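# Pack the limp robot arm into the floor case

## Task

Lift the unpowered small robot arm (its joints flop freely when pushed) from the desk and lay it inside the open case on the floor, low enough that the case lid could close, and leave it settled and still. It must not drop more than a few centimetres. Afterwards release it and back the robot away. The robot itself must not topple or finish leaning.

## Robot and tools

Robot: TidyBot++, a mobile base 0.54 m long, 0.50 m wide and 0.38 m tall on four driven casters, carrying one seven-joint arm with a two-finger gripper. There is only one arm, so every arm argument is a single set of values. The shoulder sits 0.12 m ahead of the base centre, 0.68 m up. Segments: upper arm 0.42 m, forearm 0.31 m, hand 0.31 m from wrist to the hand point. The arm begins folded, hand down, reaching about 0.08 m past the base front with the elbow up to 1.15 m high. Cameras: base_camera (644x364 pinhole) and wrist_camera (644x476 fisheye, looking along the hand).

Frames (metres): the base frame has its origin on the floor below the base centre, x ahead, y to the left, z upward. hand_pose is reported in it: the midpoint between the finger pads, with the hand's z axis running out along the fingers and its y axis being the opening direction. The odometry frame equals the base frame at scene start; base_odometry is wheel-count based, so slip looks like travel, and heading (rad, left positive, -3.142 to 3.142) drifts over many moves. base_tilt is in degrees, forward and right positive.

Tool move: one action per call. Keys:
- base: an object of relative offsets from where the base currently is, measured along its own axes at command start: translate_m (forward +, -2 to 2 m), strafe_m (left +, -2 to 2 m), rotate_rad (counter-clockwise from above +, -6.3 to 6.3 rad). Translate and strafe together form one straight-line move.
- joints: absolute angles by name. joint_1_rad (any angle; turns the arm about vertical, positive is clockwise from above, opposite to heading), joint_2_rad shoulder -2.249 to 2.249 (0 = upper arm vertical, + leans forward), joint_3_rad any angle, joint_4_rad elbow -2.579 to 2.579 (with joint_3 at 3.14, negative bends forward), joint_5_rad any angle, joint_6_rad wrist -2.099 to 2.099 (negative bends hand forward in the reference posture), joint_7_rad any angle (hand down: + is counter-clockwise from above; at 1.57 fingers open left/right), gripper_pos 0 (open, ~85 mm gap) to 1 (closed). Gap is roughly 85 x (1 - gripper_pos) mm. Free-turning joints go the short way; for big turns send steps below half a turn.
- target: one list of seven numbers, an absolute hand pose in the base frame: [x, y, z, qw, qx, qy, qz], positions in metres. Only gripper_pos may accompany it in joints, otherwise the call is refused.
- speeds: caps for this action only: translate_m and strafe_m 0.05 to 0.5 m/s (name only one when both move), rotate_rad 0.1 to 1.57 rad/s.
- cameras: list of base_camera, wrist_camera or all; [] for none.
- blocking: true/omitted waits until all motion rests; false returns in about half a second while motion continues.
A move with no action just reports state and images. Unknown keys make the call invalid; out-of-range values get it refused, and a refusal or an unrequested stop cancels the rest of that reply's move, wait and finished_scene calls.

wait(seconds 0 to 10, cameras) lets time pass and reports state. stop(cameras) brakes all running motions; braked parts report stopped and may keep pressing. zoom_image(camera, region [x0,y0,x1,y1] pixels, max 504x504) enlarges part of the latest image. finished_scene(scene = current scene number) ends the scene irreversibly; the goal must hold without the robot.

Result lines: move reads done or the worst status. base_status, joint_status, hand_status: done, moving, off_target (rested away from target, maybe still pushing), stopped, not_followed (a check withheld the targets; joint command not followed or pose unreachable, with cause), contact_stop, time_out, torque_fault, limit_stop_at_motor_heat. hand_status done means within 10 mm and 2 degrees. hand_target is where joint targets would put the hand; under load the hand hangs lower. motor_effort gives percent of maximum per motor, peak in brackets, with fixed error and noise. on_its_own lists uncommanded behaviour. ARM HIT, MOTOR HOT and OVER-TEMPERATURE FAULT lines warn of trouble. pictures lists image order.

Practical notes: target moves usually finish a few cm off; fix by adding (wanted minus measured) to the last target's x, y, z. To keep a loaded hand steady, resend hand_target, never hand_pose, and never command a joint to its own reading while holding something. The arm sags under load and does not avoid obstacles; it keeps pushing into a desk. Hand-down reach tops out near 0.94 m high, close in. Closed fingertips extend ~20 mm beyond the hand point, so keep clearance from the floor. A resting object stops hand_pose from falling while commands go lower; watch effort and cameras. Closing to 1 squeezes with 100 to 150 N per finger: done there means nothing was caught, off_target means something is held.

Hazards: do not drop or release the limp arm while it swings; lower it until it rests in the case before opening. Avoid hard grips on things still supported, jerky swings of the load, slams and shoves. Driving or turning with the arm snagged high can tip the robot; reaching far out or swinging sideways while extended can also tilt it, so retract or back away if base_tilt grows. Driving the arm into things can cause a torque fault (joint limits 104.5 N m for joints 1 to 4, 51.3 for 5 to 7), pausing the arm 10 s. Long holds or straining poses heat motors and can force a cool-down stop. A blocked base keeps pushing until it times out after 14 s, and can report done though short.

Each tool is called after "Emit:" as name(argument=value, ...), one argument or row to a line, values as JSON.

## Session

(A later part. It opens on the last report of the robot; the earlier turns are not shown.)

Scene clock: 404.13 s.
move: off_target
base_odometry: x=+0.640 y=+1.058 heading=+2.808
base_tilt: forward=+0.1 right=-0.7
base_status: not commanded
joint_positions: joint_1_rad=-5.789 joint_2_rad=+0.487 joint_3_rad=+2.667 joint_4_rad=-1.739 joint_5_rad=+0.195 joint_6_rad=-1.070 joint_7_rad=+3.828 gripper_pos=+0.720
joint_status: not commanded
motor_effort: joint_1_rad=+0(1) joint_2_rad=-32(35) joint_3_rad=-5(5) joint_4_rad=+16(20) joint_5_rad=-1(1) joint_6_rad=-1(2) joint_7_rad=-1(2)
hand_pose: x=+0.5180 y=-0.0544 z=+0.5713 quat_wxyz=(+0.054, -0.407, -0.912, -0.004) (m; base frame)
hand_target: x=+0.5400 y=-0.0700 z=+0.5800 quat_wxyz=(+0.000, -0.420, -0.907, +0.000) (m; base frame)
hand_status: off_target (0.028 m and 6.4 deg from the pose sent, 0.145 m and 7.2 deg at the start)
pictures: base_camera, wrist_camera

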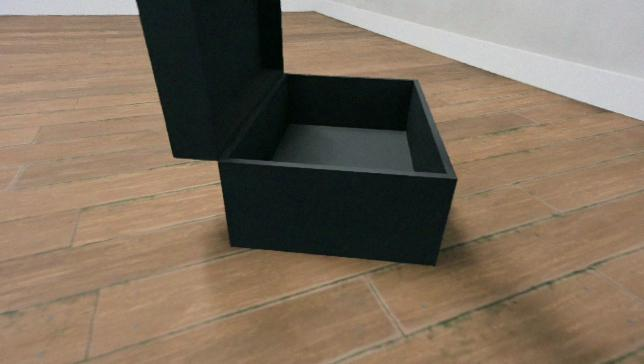

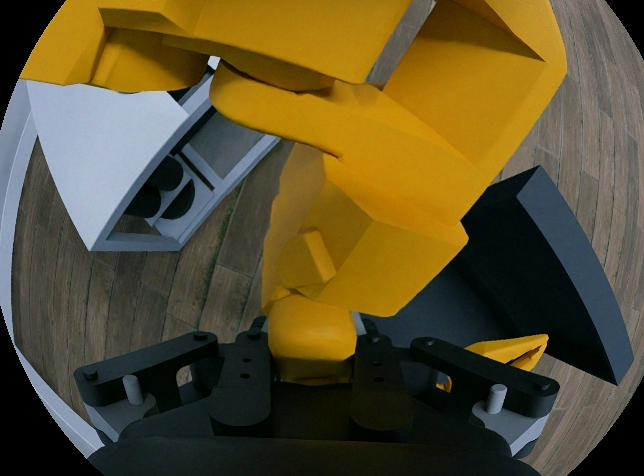

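Emit:
move(
  base={"rotate_rad":-0.11,"strafe_m":0.058},
  speeds={"rotate_rad":0.3,"strafe_m":0.2},
  joints={"joint_1_rad":0.118,"joint_2_rad":0.72,"joint_3_rad":3.142,"joint_4_rad":-1.36,"joint_5_rad":0.0,"joint_6_rad":-1.03,"joint_7_rad":4.93},
)

Scene clock: 424.60 s.
move: off_target
base_odometry: x=+0.621 y=+1.003 heading=+2.697
base_tilt: forward=+0.1 right=-0.7
base_status: done
joint_positions: joint_1_rad=-6.148 joint_2_rad=+0.765 joint_3_rad=+3.132 joint_4_rad=-1.389 joint_5_rad=+0.062 joint_6_rad=-1.065 joint_7_rad=+4.873 gripper_pos=+0.720
joint_status: joint_2_rad off_target (ended at +0.765, target +0.720); the others done
motor_effort: joint_1_rad=+0(4) joint_2_rad=-45(46) joint_3_rad=-1(6) joint_4_rad=+17(17) joint_5_rad=+0(1) joint_6_rad=-2(3) joint_7_rad=+0(2)
hand_pose: x=+0.6427 y=-0.0823 z=+0.5024 quat_wxyz=(+0.041, +0.032, -0.998, +0.017) (m; base frame)
hand_target: x=+0.6770 y=-0.0650 z=+0.5338 quat_wxyz=(-0.016, +0.050, -0.999, +0.003) (m; base frame)
hand_status: not commanded
pictures: base_camera, wrist_camera

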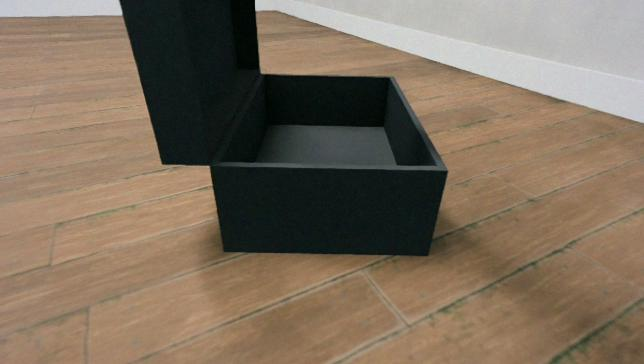

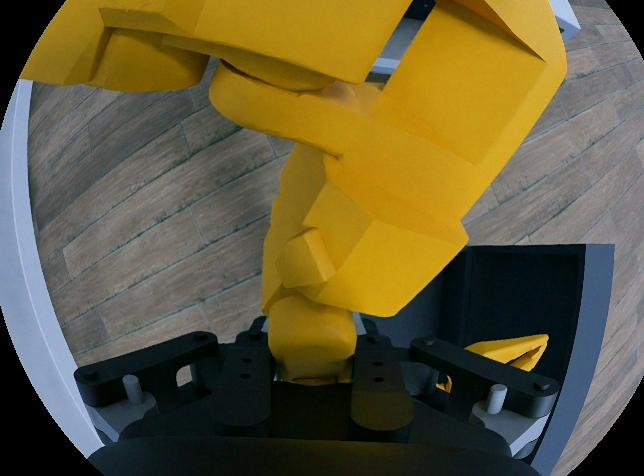

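Emit:
move(
  base={"translate_m":0.17},
  speeds={"translate_m":0.15},
  joints={"joint_1_rad":0.095,"joint_2_rad":0.80,"joint_4_rad":-1.55,"joint_5_rad":-0.06,"joint_6_rad":-0.75,"joint_7_rad":4.93},
)

Scene clock: 434.13 s.
move: off_target
base_odometry: x=+0.467 y=+1.076 heading=+2.697
base_tilt: forward=+0.2 right=-0.7
base_status: done
joint_positions: joint_1_rad=-6.173 joint_2_rad=+0.856 joint_3_rad=+3.135 joint_4_rad=-1.549 joint_5_rad=+0.002 joint_6_rad=-0.806 joint_7_rad=+4.876 gripper_pos=+0.720
joint_status: joint_2_rad off_target (ended at +0.856, target +0.800); the others done
motor_effort: joint_1_rad=+0(2) joint_2_rad=-44(47) joint_3_rad=-1(2) joint_4_rad=+13(18) joint_5_rad=+0(1) joint_6_rad=-1(2) joint_7_rad=+0(2)
hand_pose: x=+0.6236 y=-0.0510 z=+0.4144 quat_wxyz=(+0.034, +0.030, -0.999, -0.007) (m; base frame)
hand_target: x=+0.6566 y=-0.0373 z=+0.4433 quat_wxyz=(-0.024, +0.040, -0.999, -0.017) (m; base frame)
hand_status: not commanded
pictures: base_camera, wrist_camera

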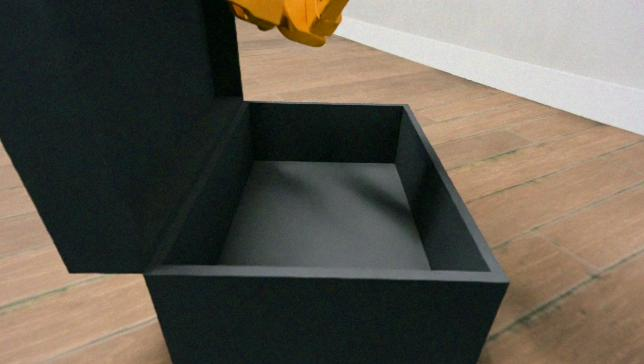

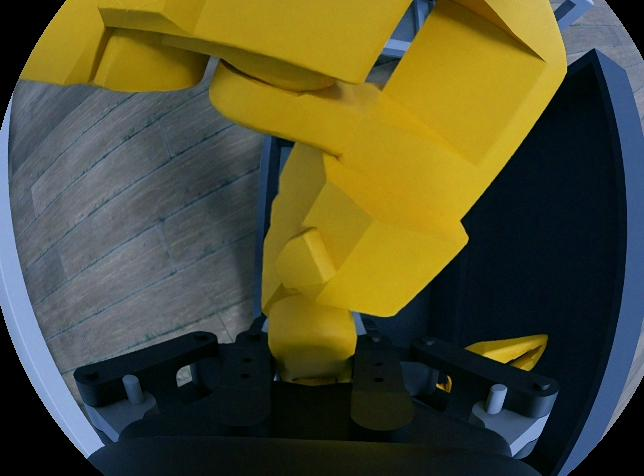

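Emit:
move(
  joints={"joint_1_rad":0.11,"joint_2_rad":1.18,"joint_4_rad":-1.32,"joint_6_rad":-0.54,"joint_7_rad":4.95},
)

Scene clock: 442.70 s.
move: off_target
base_odometry: x=+0.467 y=+1.076 heading=+2.697
base_tilt: forward=+0.1 right=-0.7
base_status: not commanded
joint_positions: joint_1_rad=-6.173 joint_2_rad=+1.236 joint_3_rad=+3.141 joint_4_rad=-1.347 joint_5_rad=+0.001 joint_6_rad=-0.607 joint_7_rad=+4.898 gripper_pos=+0.720
joint_status: joint_2_rad off_target (ended at +1.236, target +1.180); the others done
motor_effort: joint_1_rad=+0(3) joint_2_rad=-50(52) joint_3_rad=-2(3) joint_4_rad=+12(17) joint_5_rad=+0(1) joint_6_rad=+1(6) joint_7_rad=-1(4)
hand_pose: x=+0.6647 y=-0.0591 z=+0.2425 quat_wxyz=(+0.024, +0.038, -0.999, -0.003) (m; base frame)
hand_target: x=+0.7255 y=-0.0562 z=+0.2807 quat_wxyz=(-0.053, +0.039, -0.998, -0.007) (m; base frame)
hand_status: not commanded
pictures: base_camera, wrist_camera

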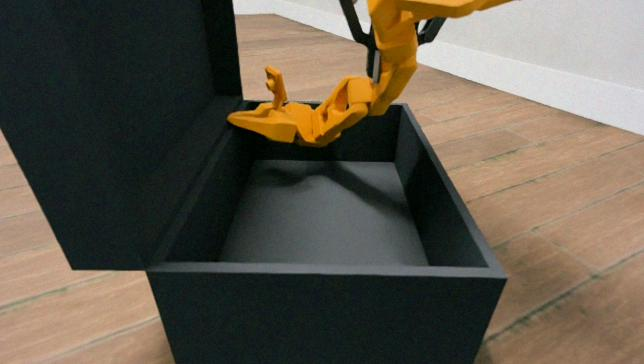

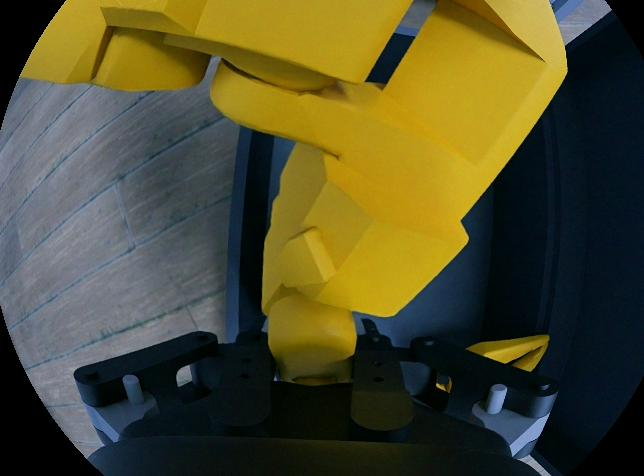

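Emit:
zoom_image(
  camera="base_camera",
  region=[200, 0, 540, 200],
)

Emit:
zoom_image(
  camera="wrist_camera",
  region=[340, 270, 640, 470],
)

Scaled by 1.482.

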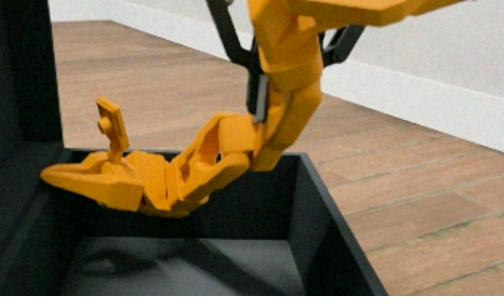

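Scaled by 1.680.

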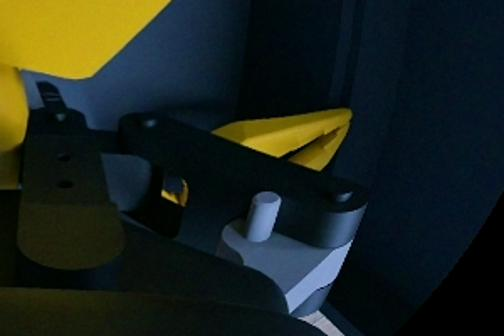

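Emit:
move(
  joints={"joint_2_rad":0.80,"joint_4_rad":-1.45,"joint_6_rad":-0.8},
  cameras=[],
)

Emit:
move(
  joints={"joint_2_rad":0.26,"joint_4_rad":-1.15,"joint_6_rad":-1.73,"joint_7_rad":4.2},
  base={"translate_m":-0.3},
  speeds={"translate_m":0.2},
  cameras=["wrist_camera"],
)

Emit:
move(
  base={"rotate_rad":-1.127},
  speeds={"rotate_rad":0.6},
  joints={"joint_7_rad":3.65},
  cameras=[],
)

Emit:
move(
  base={"translate_m":0.60},
  speeds={"translate_m":0.2},
  cameras=["wrist_camera"],
)

Scene clock: 479.83 s.
move: off_target
base_odometry: x=+0.467 y=+1.076 heading=+2.697
base_tilt: forward=+0.1 right=-0.6
base_status: not commanded
joint_positions: joint_1_rad=-6.173 joint_2_rad=+0.862 joint_3_rad=+3.141 joint_4_rad=-1.450 joint_5_rad=-0.002 joint_6_rad=-0.743 joint_7_rad=+4.901 gripper_pos=+0.720
joint_status: joint_2_rad off_target (ended at +0.862, target +0.800); the others done
motor_effort: joint_1_rad=+0(1) joint_2_rad=-47(57) joint_3_rad=-1(3) joint_4_rad=+16(18) joint_5_rad=+0(1) joint_6_rad=+1(4) joint_7_rad=-2(2)
hand_pose: x=+0.6941 y=-0.0618 z=+0.4332 quat_wxyz=(-0.043, +0.038, -0.998, +0.006) (m; base frame)
hand_target: x=+0.6923 y=-0.0487 z=+0.4678 quat_wxyz=(-0.049, +0.044, -0.998, -0.014) (m; base frame)
hand_status: not commanded
pictures: none
No camera images: "cameras" was empty.

Scene clock: 482.10 s.
move: off_target
base_odometry: x=+0.738 y=+0.947 heading=+2.698
base_tilt: forward=+0.1 right=-0.7
base_status: done
joint_positions: joint_1_rad=-6.173 joint_2_rad=+0.302 joint_3_rad=+3.142 joint_4_rad=-1.183 joint_5_rad=-0.003 joint_6_rad=-1.673 joint_7_rad=+4.255 gripper_pos=+0.720
joint_status: joint_2_rad off_target (ended at +0.302, target +0.260); the others done
motor_effort: joint_1_rad=+0(3) joint_2_rad=-33(52) joint_3_rad=+0(3) joint_4_rad=+21(22) joint_5_rad=+0(1) joint_6_rad=+0(3) joint_7_rad=+0(2)
hand_pose: x=+0.5501 y=-0.0455 z=+0.7992 quat_wxyz=(+0.008, -0.280, -0.960, +0.000) (m; base frame)
hand_target: x=+0.5375 y=-0.0265 z=+0.8280 quat_wxyz=(+0.005, -0.302, -0.953, -0.029) (m; base frame)
hand_status: not commanded
pictures: wrist_camera

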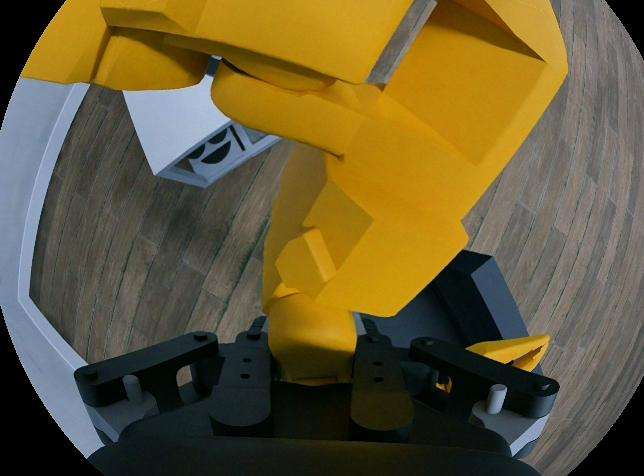

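Scene clock: 484.80 s.
move: done
base_odometry: x=+0.739 y=+0.947 heading=+1.571
base_tilt: forward=+0.1 right=-0.7
base_status: done
joint_positions: joint_1_rad=-6.170 joint_2_rad=+0.302 joint_3_rad=+3.144 joint_4_rad=-1.182 joint_5_rad=-0.016 joint_6_rad=-1.673 joint_7_rad=+3.703 gripper_pos=+0.720
joint_status: all done
motor_effort: joint_1_rad=+0(4) joint_2_rad=-33(34) joint_3_rad=+0(3) joint_4_rad=+21(22) joint_5_rad=+1(2) joint_6_rad=+0(1) joint_7_rad=+0(2)
hand_pose: x=+0.5503 y=-0.0436 z=+0.7993 quat_wxyz=(+0.011, -0.533, -0.846, -0.003) (m; base frame)
hand_target: x=+0.5375 y=-0.0265 z=+0.8280 quat_wxyz=(+0.013, -0.549, -0.835, -0.027) (m; base frame)
hand_status: not commanded
pictures: none
No camera images: "cameras" was empty.

Scene clock: 488.53 s.
move: done
base_odometry: x=+0.738 y=+1.547 heading=+1.570
base_tilt: forward=+0.1 right=-0.7
base_status: done
joint_positions: joint_1_rad=-6.169 joint_2_rad=+0.299 joint_3_rad=+3.147 joint_4_rad=-1.190 joint_5_rad=-0.016 joint_6_rad=-1.786 joint_7_rad=+3.702 gripper_pos=+0.720
joint_status: not commanded
motor_effort: joint_1_rad=-3(4) joint_2_rad=-29(35) joint_3_rad=-2(4) joint_4_rad=+27(29) joint_5_rad=-4(6) joint_6_rad=+13(16) joint_7_rad=+0(2)
hand_pose: x=+0.5128 y=-0.0407 z=+0.8011 quat_wxyz=(+0.063, -0.533, -0.843, +0.022) (m; base frame)
hand_target: x=+0.5375 y=-0.0265 z=+0.8280 quat_wxyz=(+0.013, -0.549, -0.835, -0.027) (m; base frame)
hand_status: not commanded
pictures: wrist_camera

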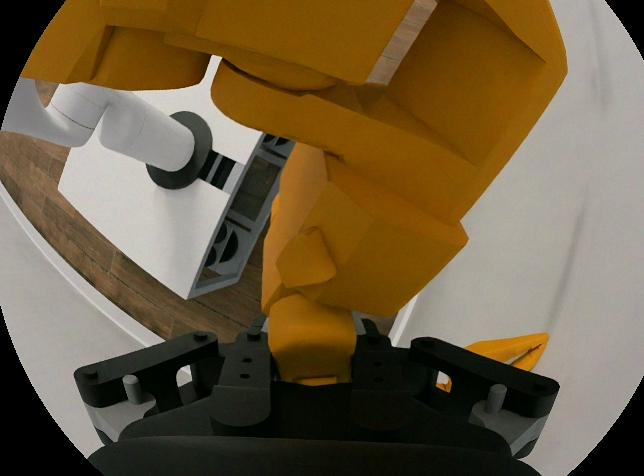

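Emit:
move(
  base={"translate_m":0.1},
  speeds={"translate_m":0.1},
  cameras=["wrist_camera"],
)

Emit:
move(
  base={"translate_m":0.06},
  speeds={"translate_m":0.1},
  cameras=["wrist_camera"],
)

Scene clock: 492.47 s.
move: done
base_odometry: x=+0.738 y=+1.646 heading=+1.570
base_tilt: forward=+0.1 right=-0.6
base_status: done
joint_positions: joint_1_rad=-6.165 joint_2_rad=+0.283 joint_3_rad=+3.151 joint_4_rad=-1.250 joint_5_rad=-0.016 joint_6_rad=-1.941 joint_7_rad=+3.702 gripper_pos=+0.722
joint_status: not commanded
motor_effort: joint_1_rad=-4(6) joint_2_rad=-25(30) joint_3_rad=-4(5) joint_4_rad=+39(41) joint_5_rad=-10(12) joint_6_rad=+35(39) joint_7_rad=-2(2)
hand_pose: x=+0.4471 y=-0.0356 z=+0.8035 quat_wxyz=(+0.152, -0.530, -0.832, +0.065) (m; base frame)
hand_target: x=+0.5375 y=-0.0265 z=+0.8280 quat_wxyz=(+0.013, -0.549, -0.835, -0.027) (m; base frame)
hand_status: not commanded
pictures: wrist_camera

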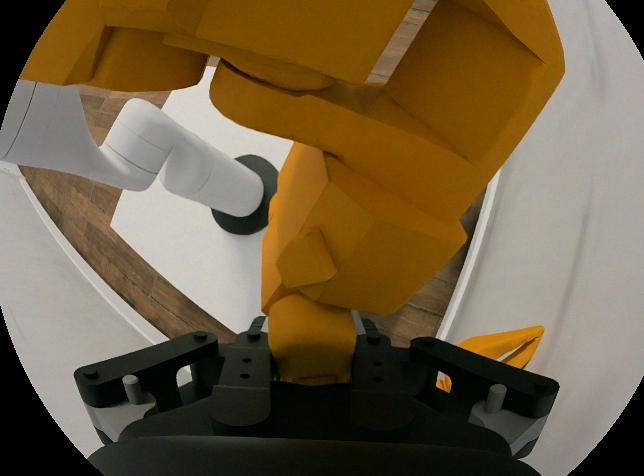

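Scene clock: 493.83 s.
move: done
base_odometry: x=+0.738 y=+1.706 heading=+1.569
base_tilt: forward=+0.1 right=-0.7
base_status: done
joint_positions: joint_1_rad=-6.161 joint_2_rad=+0.201 joint_3_rad=+3.148 joint_4_rad=-1.272 joint_5_rad=-0.036 joint_6_rad=-1.947 joint_7_rad=+3.678 gripper_pos=+0.728
joint_status: not commanded
motor_effort: joint_1_rad=-2(7) joint_2_rad=-11(26) joint_3_rad=+0(5) joint_4_rad=+41(49) joint_5_rad=-1(13) joint_6_rad=+33(47) joint_7_rad=+0(5)
hand_pose: x=+0.4291 y=-0.0278 z=+0.8257 quat_wxyz=(+0.132, -0.540, -0.830, +0.045) (m; base frame)
hand_target: x=+0.5375 y=-0.0265 z=+0.8280 quat_wxyz=(+0.013, -0.549, -0.835, -0.027) (m; base frame)
hand_status: not commanded
pictures: wrist_camera

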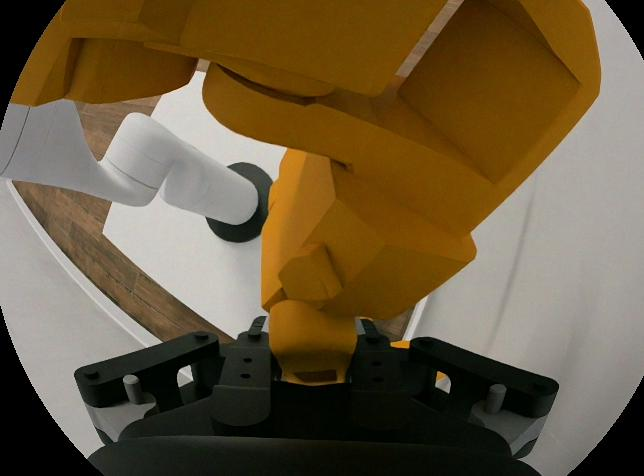

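Emit:
move(
  base={"translate_m":-0.76},
  speeds={"translate_m":0.3},
  joints={"joint_1_rad":0.11,"joint_2_rad":0.26,"joint_3_rad":3.142,"joint_4_rad":-1.15,"joint_5_rad":-0.06,"joint_6_rad":-1.73,"joint_7_rad":3.65},
)

Emit:
zoom_image(
  camera="wrist_camera",
  region=[140, 0, 640, 476],
)

Scene clock: 514.07 s.
move: off_target
base_odometry: x=+0.737 y=+0.945 heading=+1.569
base_tilt: forward=+0.1 right=-0.7
base_status: done
joint_positions: joint_1_rad=-6.164 joint_2_rad=+0.305 joint_3_rad=+3.146 joint_4_rad=-1.167 joint_5_rad=-0.037 joint_6_rad=-1.750 joint_7_rad=+3.678 gripper_pos=+0.732
joint_status: joint_2_rad off_target (ended at +0.305, target +0.260); the others done
motor_effort: joint_1_rad=+0(3) joint_2_rad=-32(36) joint_3_rad=+0(2) joint_4_rad=+21(40) joint_5_rad=+0(3) joint_6_rad=-1(33) joint_7_rad=-1(2)
hand_pose: x=+0.5314 y=-0.0384 z=+0.8040 quat_wxyz=(+0.044, -0.544, -0.838, +0.002) (m; base frame)
hand_target: x=+0.5375 y=-0.0265 z=+0.8280 quat_wxyz=(+0.013, -0.549, -0.835, -0.027) (m; base frame)
hand_status: not commanded
pictures: base_camera, wrist_camera

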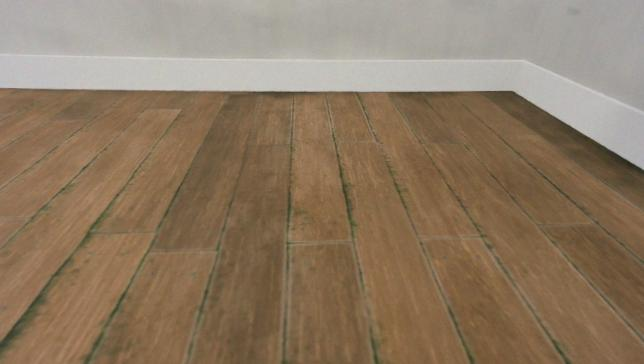

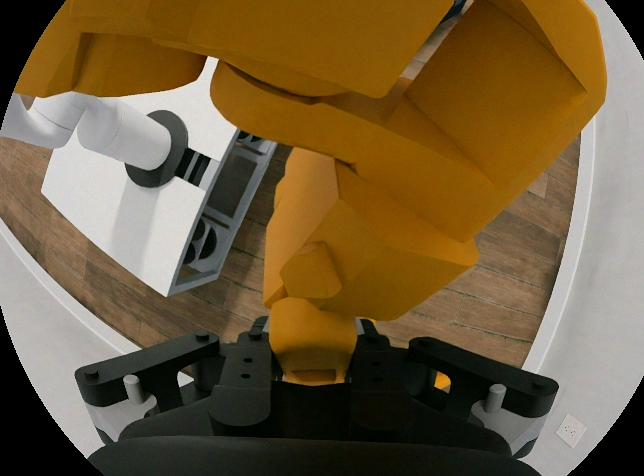

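Scaled by 1.008.

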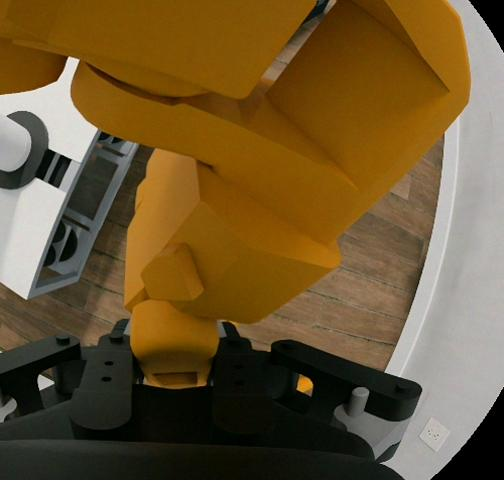

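Emit:
move(
  base={"rotate_rad":1.127},
  speeds={"rotate_rad":0.6},
  joints={"joint_7_rad":4.94},
)

Emit:
move(
  joints={"joint_1_rad":0.11,"joint_2_rad":0.80,"joint_3_rad":3.142,"joint_4_rad":-1.55,"joint_5_rad":-0.06,"joint_6_rad":-0.78,"joint_7_rad":4.94},
)

Scene clock: 519.87 s.
move: done
base_odometry: x=+0.737 y=+0.945 heading=+2.695
base_tilt: forward=+0.1 right=-0.7
base_status: done
joint_positions: joint_1_rad=-6.174 joint_2_rad=+0.305 joint_3_rad=+3.142 joint_4_rad=-1.167 joint_5_rad=-0.037 joint_6_rad=-1.750 joint_7_rad=+4.888 gripper_pos=+0.733
joint_status: all done
motor_effort: joint_1_rad=+0(5) joint_2_rad=-32(33) joint_3_rad=+0(3) joint_4_rad=+20(21) joint_5_rad=+0(2) joint_6_rad=-1(2) joint_7_rad=+0(2)
hand_pose: x=+0.5319 y=-0.0327 z=+0.8041 quat_wxyz=(+0.038, +0.036, -0.998, -0.024) (m; base frame)
hand_target: x=+0.5375 y=-0.0265 z=+0.8280 quat_wxyz=(-0.006, +0.063, -0.998, -0.029) (m; base frame)
hand_status: not commanded
pictures: base_camera, wrist_camera

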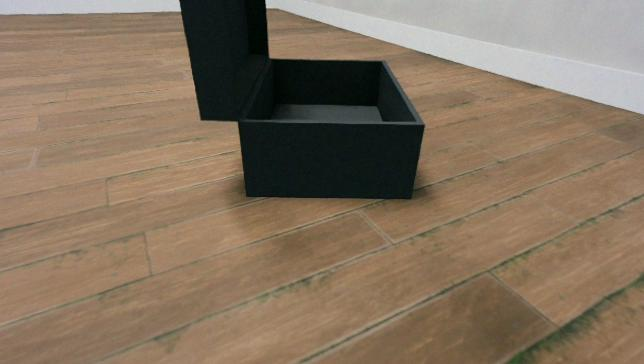

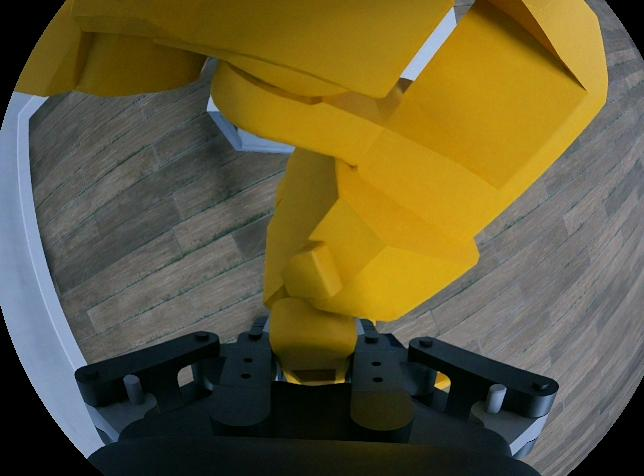

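Scene clock: 521.97 s.
move: off_target
base_odometry: x=+0.737 y=+0.945 heading=+2.695
base_tilt: forward=+0.1 right=-0.7
base_status: not commanded
joint_positions: joint_1_rad=-6.174 joint_2_rad=+0.854 joint_3_rad=+3.142 joint_4_rad=-1.544 joint_5_rad=-0.037 joint_6_rad=-0.845 joint_7_rad=+4.888 gripper_pos=+0.733
joint_status: joint_2_rad off_target (ended at +0.854, target +0.800); the others done
motor_effort: joint_1_rad=+0(1) joint_2_rad=-44(50) joint_3_rad=-1(2) joint_4_rad=+13(21) joint_5_rad=+0(1) joint_6_rad=-2(4) joint_7_rad=+0(3)
hand_pose: x=+0.6155 y=-0.0446 z=+0.4171 quat_wxyz=(+0.049, +0.020, -0.998, -0.020) (m; base frame)
hand_target: x=+0.6468 y=-0.0440 z=+0.4431 quat_wxyz=(-0.009, +0.037, -0.999, -0.020) (m; base frame)
hand_status: not commanded
pictures: base_camera, wrist_camera

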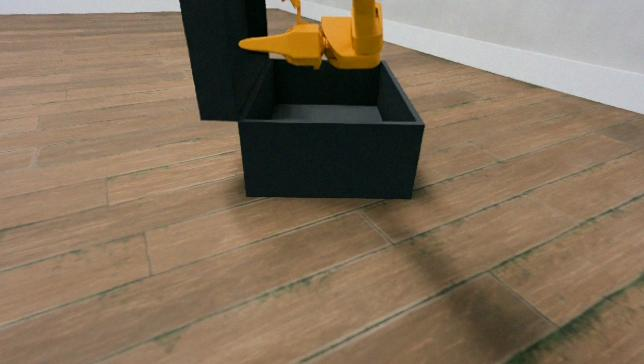

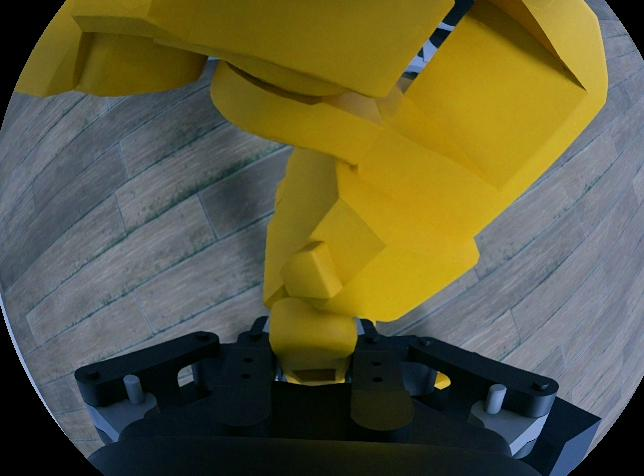

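Emit:
zoom_image(
  camera="base_camera",
  region=[170, 0, 470, 200],
)

Scaled by 1.680.

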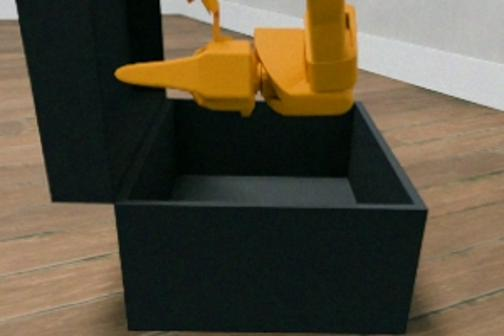

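Emit:
move(
  base={"translate_m":-0.3},
  joints={"joint_1_rad":0.11,"joint_2_rad":1.18,"joint_3_rad":3.142,"joint_4_rad":-1.32,"joint_5_rad":-0.06,"joint_6_rad":-0.54,"joint_7_rad":4.94},
)

Emit:
zoom_image(
  camera="base_camera",
  region=[140, 0, 640, 364],
)

Scene clock: 534.27 s.
move: off_target
base_odometry: x=+1.008 y=+0.816 heading=+2.696
base_tilt: forward=+0.1 right=-0.7
base_status: done
joint_positions: joint_1_rad=-6.174 joint_2_rad=+1.247 joint_3_rad=+3.142 joint_4_rad=-1.341 joint_5_rad=-0.037 joint_6_rad=-0.601 joint_7_rad=+4.888 gripper_pos=+0.733
joint_status: joint_2_rad off_target (ended at +1.247, target +1.180); the others done
motor_effort: joint_1_rad=+0(2) joint_2_rad=-49(54) joint_3_rad=-1(3) joint_4_rad=+10(13) joint_5_rad=+0(1) joint_6_rad=-1(3) joint_7_rad=-1(2)
hand_pose: x=+0.6660 y=-0.0522 z=+0.2375 quat_wxyz=(+0.022, +0.018, -1.000, -0.013) (m; base frame)
hand_target: x=+0.7255 y=-0.0562 z=+0.2807 quat_wxyz=(-0.053, +0.034, -0.998, -0.008) (m; base frame)
hand_status: not commanded
pictures: base_camera, wrist_camera

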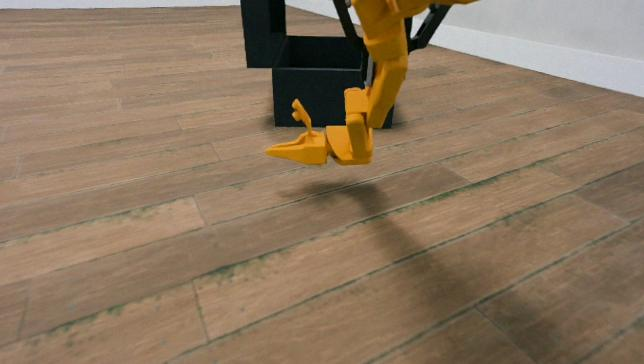

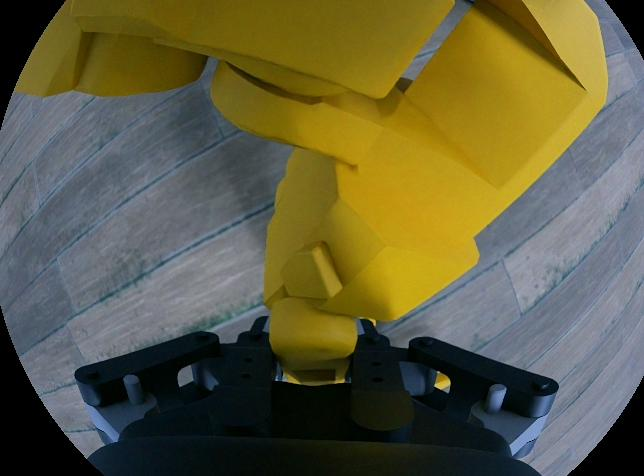

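Scaled by 1.008.

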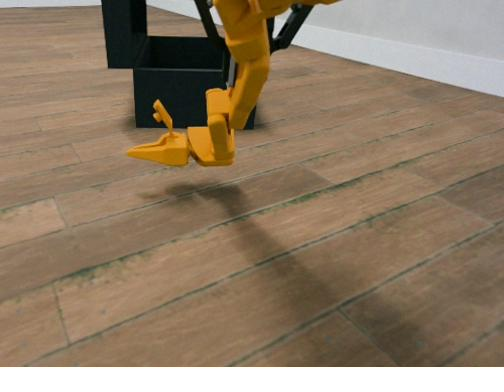

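Emit:
move(
  joints={"joint_6_rad":0.0},
)

Emit:
zoom_image(
  camera="base_camera",
  region=[200, 0, 600, 300],
)

Scene clock: 542.20 s.
move: done
base_odometry: x=+1.008 y=+0.816 heading=+2.696
base_tilt: forward=+0.1 right=-0.7
base_status: not commanded
joint_positions: joint_1_rad=-6.174 joint_2_rad=+1.249 joint_3_rad=+3.142 joint_4_rad=-1.335 joint_5_rad=-0.037 joint_6_rad=-0.084 joint_7_rad=+4.888 gripper_pos=+0.733
joint_status: all done
motor_effort: joint_1_rad=+0(1) joint_2_rad=-54(56) joint_3_rad=-1(2) joint_4_rad=+16(16) joint_5_rad=+0(1) joint_6_rad=+7(8) joint_7_rad=+0(2)
hand_pose: x=+0.8224 y=-0.0748 z=+0.2713 quat_wxyz=(-0.233, +0.015, -0.972, +0.028) (m; base frame)
hand_target: x=+0.8780 y=-0.0827 z=+0.3409 quat_wxyz=(-0.312, +0.027, -0.949, +0.044) (m; base frame)
hand_status: not commanded
pictures: base_camera, wrist_camera

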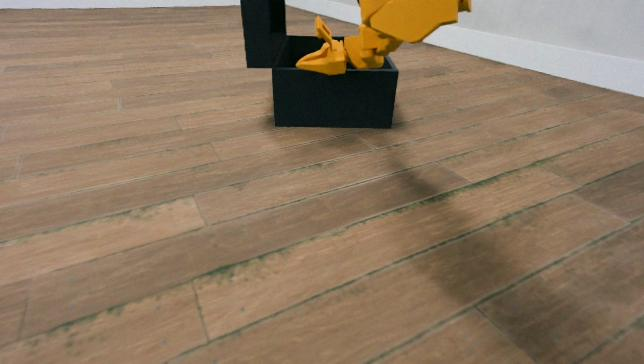

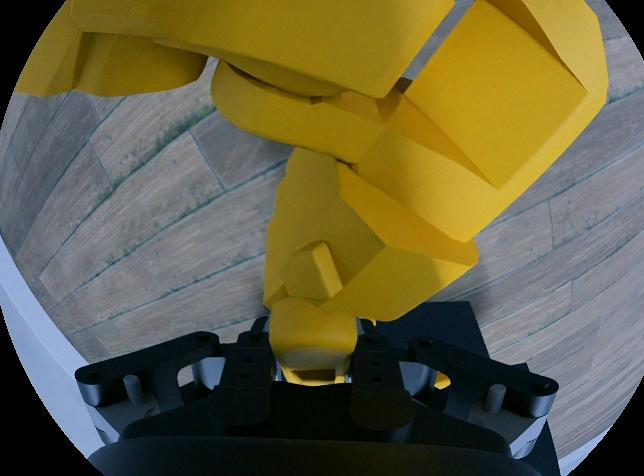

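Scaled by 1.260.

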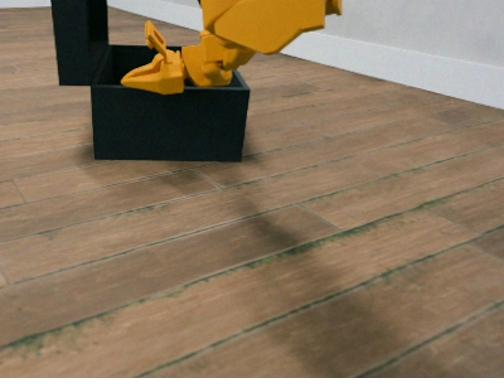

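Emit:
move(
  joints={"joint_2_rad":1.36,"joint_4_rad":-1.39,"joint_6_rad":0.16},
)

Emit:
zoom_image(
  camera="base_camera",
  region=[200, 0, 600, 300],
)

Scene clock: 552.37 s.
move: off_target
base_odometry: x=+1.008 y=+0.816 heading=+2.696
base_tilt: forward=+0.1 right=-0.6
base_status: not commanded
joint_positions: joint_1_rad=-6.174 joint_2_rad=+1.430 joint_3_rad=+3.142 joint_4_rad=-1.399 joint_5_rad=-0.037 joint_6_rad=+0.085 joint_7_rad=+4.890 gripper_pos=+0.751
joint_status: joint_2_rad off_target (ended at +1.430, target +1.360); the others done
motor_effort: joint_1_rad=+0(1) joint_2_rad=-51(57) joint_3_rad=-1(2) joint_4_rad=+10(16) joint_5_rad=+0(1) joint_6_rad=+6(9) joint_7_rad=-1(2)
hand_pose: x=+0.7488 y=-0.0687 z=+0.1547 quat_wxyz=(-0.195, +0.015, -0.980, +0.026) (m; base frame)
hand_target: x=+0.8091 y=-0.0781 z=+0.2141 quat_wxyz=(-0.269, +0.027, -0.962, +0.043) (m; base frame)
hand_status: not commanded
pictures: base_camera, wrist_camera

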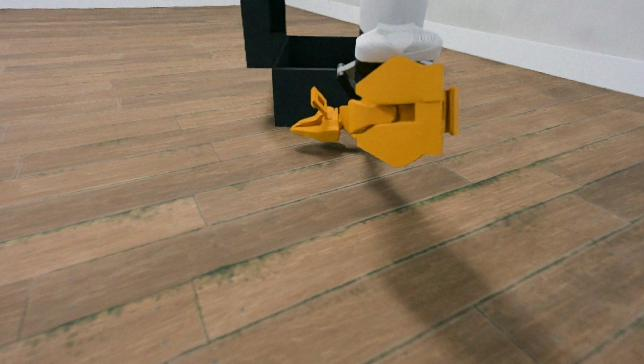

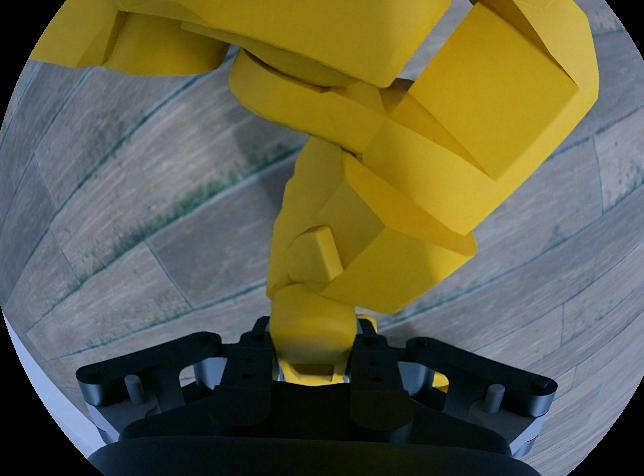

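Scaled by 1.260.

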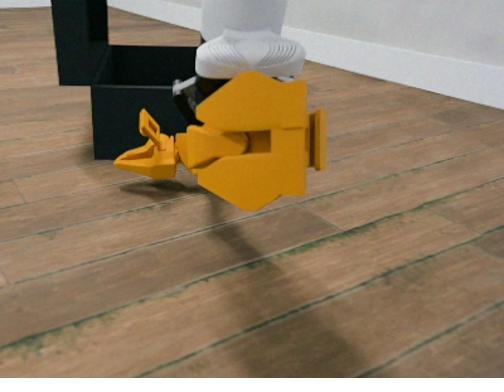

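Emit:
move(
  joints={"joint_2_rad":1.48,"joint_4_rad":-1.33,"joint_6_rad":0.23},
)

Emit:
move(
  joints={"joint_2_rad":1.55,"joint_4_rad":-1.28,"joint_6_rad":0.28},
)

Emit:
zoom_image(
  camera="base_camera",
  region=[200, 0, 600, 300],
)

Scene clock: 566.17 s.
move: off_target
base_odometry: x=+1.008 y=+0.816 heading=+2.696
base_tilt: forward=+0.1 right=-0.6
base_status: not commanded
joint_positions: joint_1_rad=-6.174 joint_2_rad=+1.520 joint_3_rad=+3.142 joint_4_rad=-1.353 joint_5_rad=-0.037 joint_6_rad=+0.168 joint_7_rad=+4.890 gripper_pos=+0.751
joint_status: joint_2_rad off_target (ended at +1.520, target +1.480); the others done
motor_effort: joint_1_rad=+0(1) joint_2_rad=-48(51) joint_3_rad=+0(1) joint_4_rad=+8(11) joint_5_rad=+1(1) joint_6_rad=+5(7) joint_7_rad=+0(2)
hand_pose: x=+0.7502 y=-0.0698 z=+0.1179 quat_wxyz=(-0.214, +0.015, -0.976, +0.030) (m; base frame)
hand_target: x=+0.8016 y=-0.0785 z=+0.1592 quat_wxyz=(-0.273, +0.027, -0.960, +0.045) (m; base frame)
hand_status: not commanded
pictures: base_camera, wrist_camera

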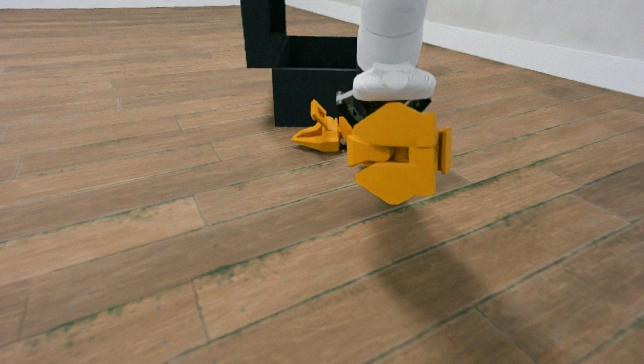

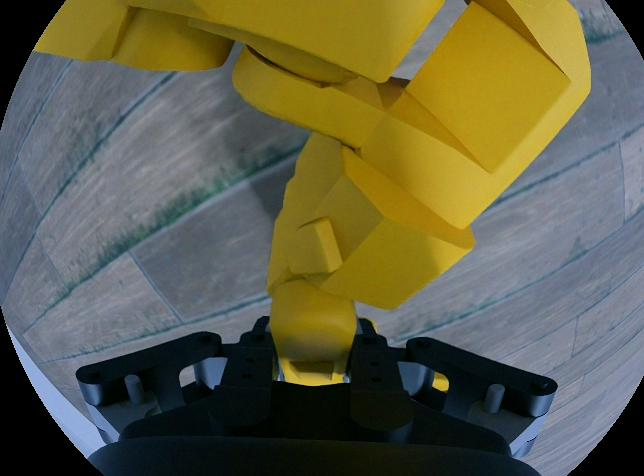

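Scene clock: 566.97 s.
move: done
base_odometry: x=+1.008 y=+0.816 heading=+2.696
base_tilt: forward=+0.1 right=-0.7
base_status: not commanded
joint_positions: joint_1_rad=-6.174 joint_2_rad=+1.568 joint_3_rad=+3.142 joint_4_rad=-1.295 joint_5_rad=-0.037 joint_6_rad=+0.222 joint_7_rad=+4.890 gripper_pos=+0.751
joint_status: all done
motor_effort: joint_1_rad=+0(1) joint_2_rad=-45(48) joint_3_rad=+1(1) joint_4_rad=+8(10) joint_5_rad=+1(1) joint_6_rad=+4(6) joint_7_rad=-1(1)
hand_pose: x=+0.7714 y=-0.0727 z=+0.1077 quat_wxyz=(-0.245, +0.015, -0.969, +0.035) (m; base frame)
hand_target: x=+0.8049 y=-0.0798 z=+0.1329 quat_wxyz=(-0.287, +0.026, -0.956, +0.049) (m; base frame)
hand_status: not commanded
pictures: base_camera, wrist_camera

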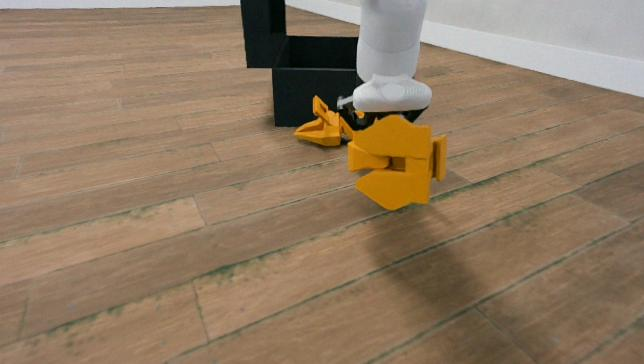

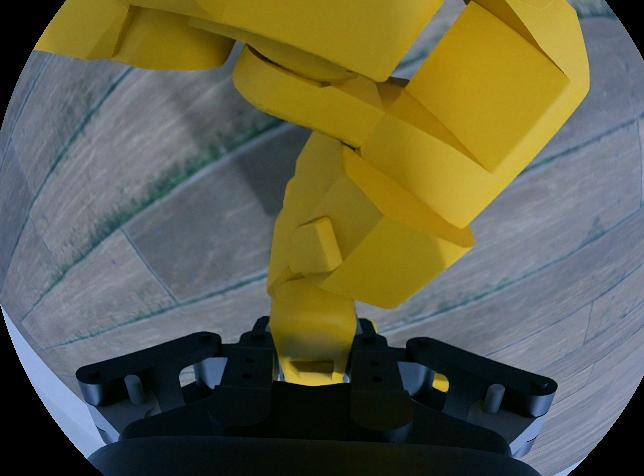

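Scaled by 1.260.

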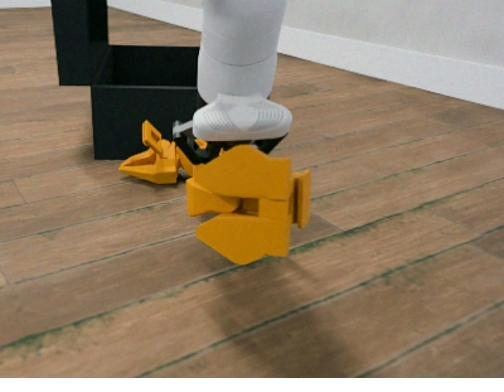

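Emit:
move(
  joints={"joint_2_rad":1.61,"joint_4_rad":-1.28,"joint_6_rad":0.42},
)

Emit:
move(
  joints={"joint_2_rad":1.67,"joint_4_rad":-1.28,"joint_6_rad":0.5},
)

Emit:
zoom_image(
  camera="base_camera",
  region=[200, 0, 600, 300],
)

Scene clock: 573.43 s.
move: done
base_odometry: x=+1.008 y=+0.816 heading=+2.696
base_tilt: forward=+0.1 right=-0.7
base_status: not commanded
joint_positions: joint_1_rad=-6.174 joint_2_rad=+1.625 joint_3_rad=+3.142 joint_4_rad=-1.294 joint_5_rad=-0.037 joint_6_rad=+0.366 joint_7_rad=+4.890 gripper_pos=+0.751
joint_status: all done
motor_effort: joint_1_rad=+0(1) joint_2_rad=-43(45) joint_3_rad=+1(1) joint_4_rad=+6(9) joint_5_rad=+0(1) joint_6_rad=+4(5) joint_7_rad=+0(1)
hand_pose: x=+0.7770 y=-0.0749 z=+0.0935 quat_wxyz=(-0.287, +0.015, -0.957, +0.043) (m; base frame)
hand_target: x=+0.8063 y=-0.0824 z=+0.1171 quat_wxyz=(-0.324, +0.026, -0.944, +0.058) (m; base frame)
hand_status: not commanded
pictures: base_camera, wrist_camera

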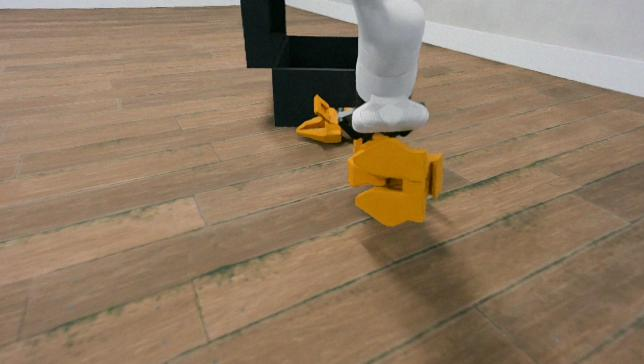

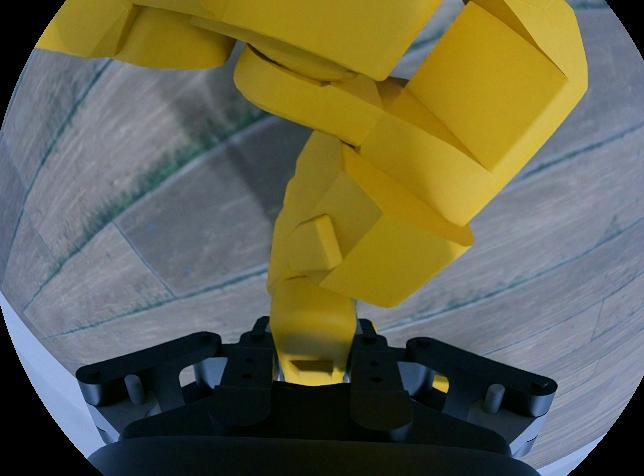

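Scene clock: 574.23 s.
move: done
base_odometry: x=+1.008 y=+0.816 heading=+2.696
base_tilt: forward=+0.1 right=-0.7
base_status: not commanded
joint_positions: joint_1_rad=-6.174 joint_2_rad=+1.669 joint_3_rad=+3.142 joint_4_rad=-1.291 joint_5_rad=-0.037 joint_6_rad=+0.456 joint_7_rad=+4.890 gripper_pos=+0.751
joint_status: all done
motor_effort: joint_1_rad=-1(2) joint_2_rad=-41(43) joint_3_rad=+0(1) joint_4_rad=+5(7) joint_5_rad=+1(1) joint_6_rad=+3(5) joint_7_rad=+1(1)
hand_pose: x=+0.7756 y=-0.0757 z=+0.0813 quat_wxyz=(-0.310, +0.015, -0.949, +0.047) (m; base frame)
hand_target: x=+0.7909 y=-0.0821 z=+0.0917 quat_wxyz=(-0.333, +0.026, -0.940, +0.062) (m; base frame)
hand_status: not commanded
pictures: base_camera, wrist_camera

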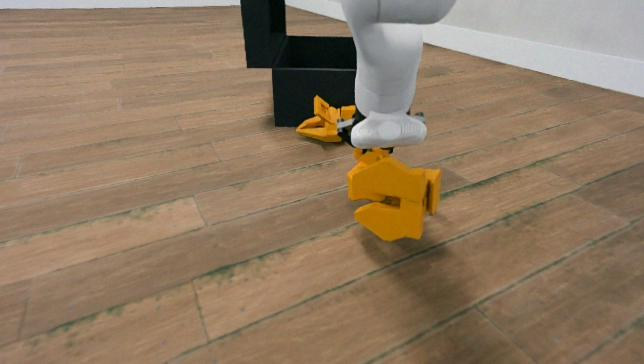

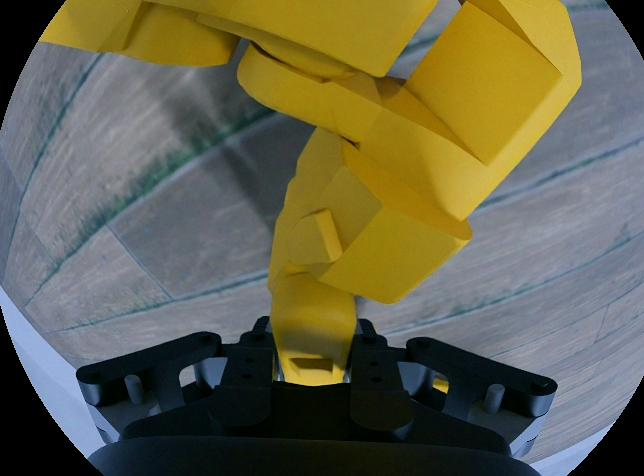

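Scaled by 1.260.

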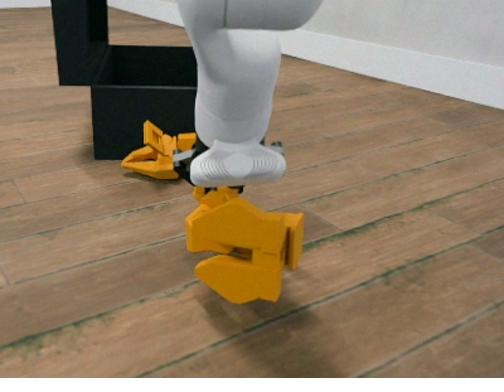

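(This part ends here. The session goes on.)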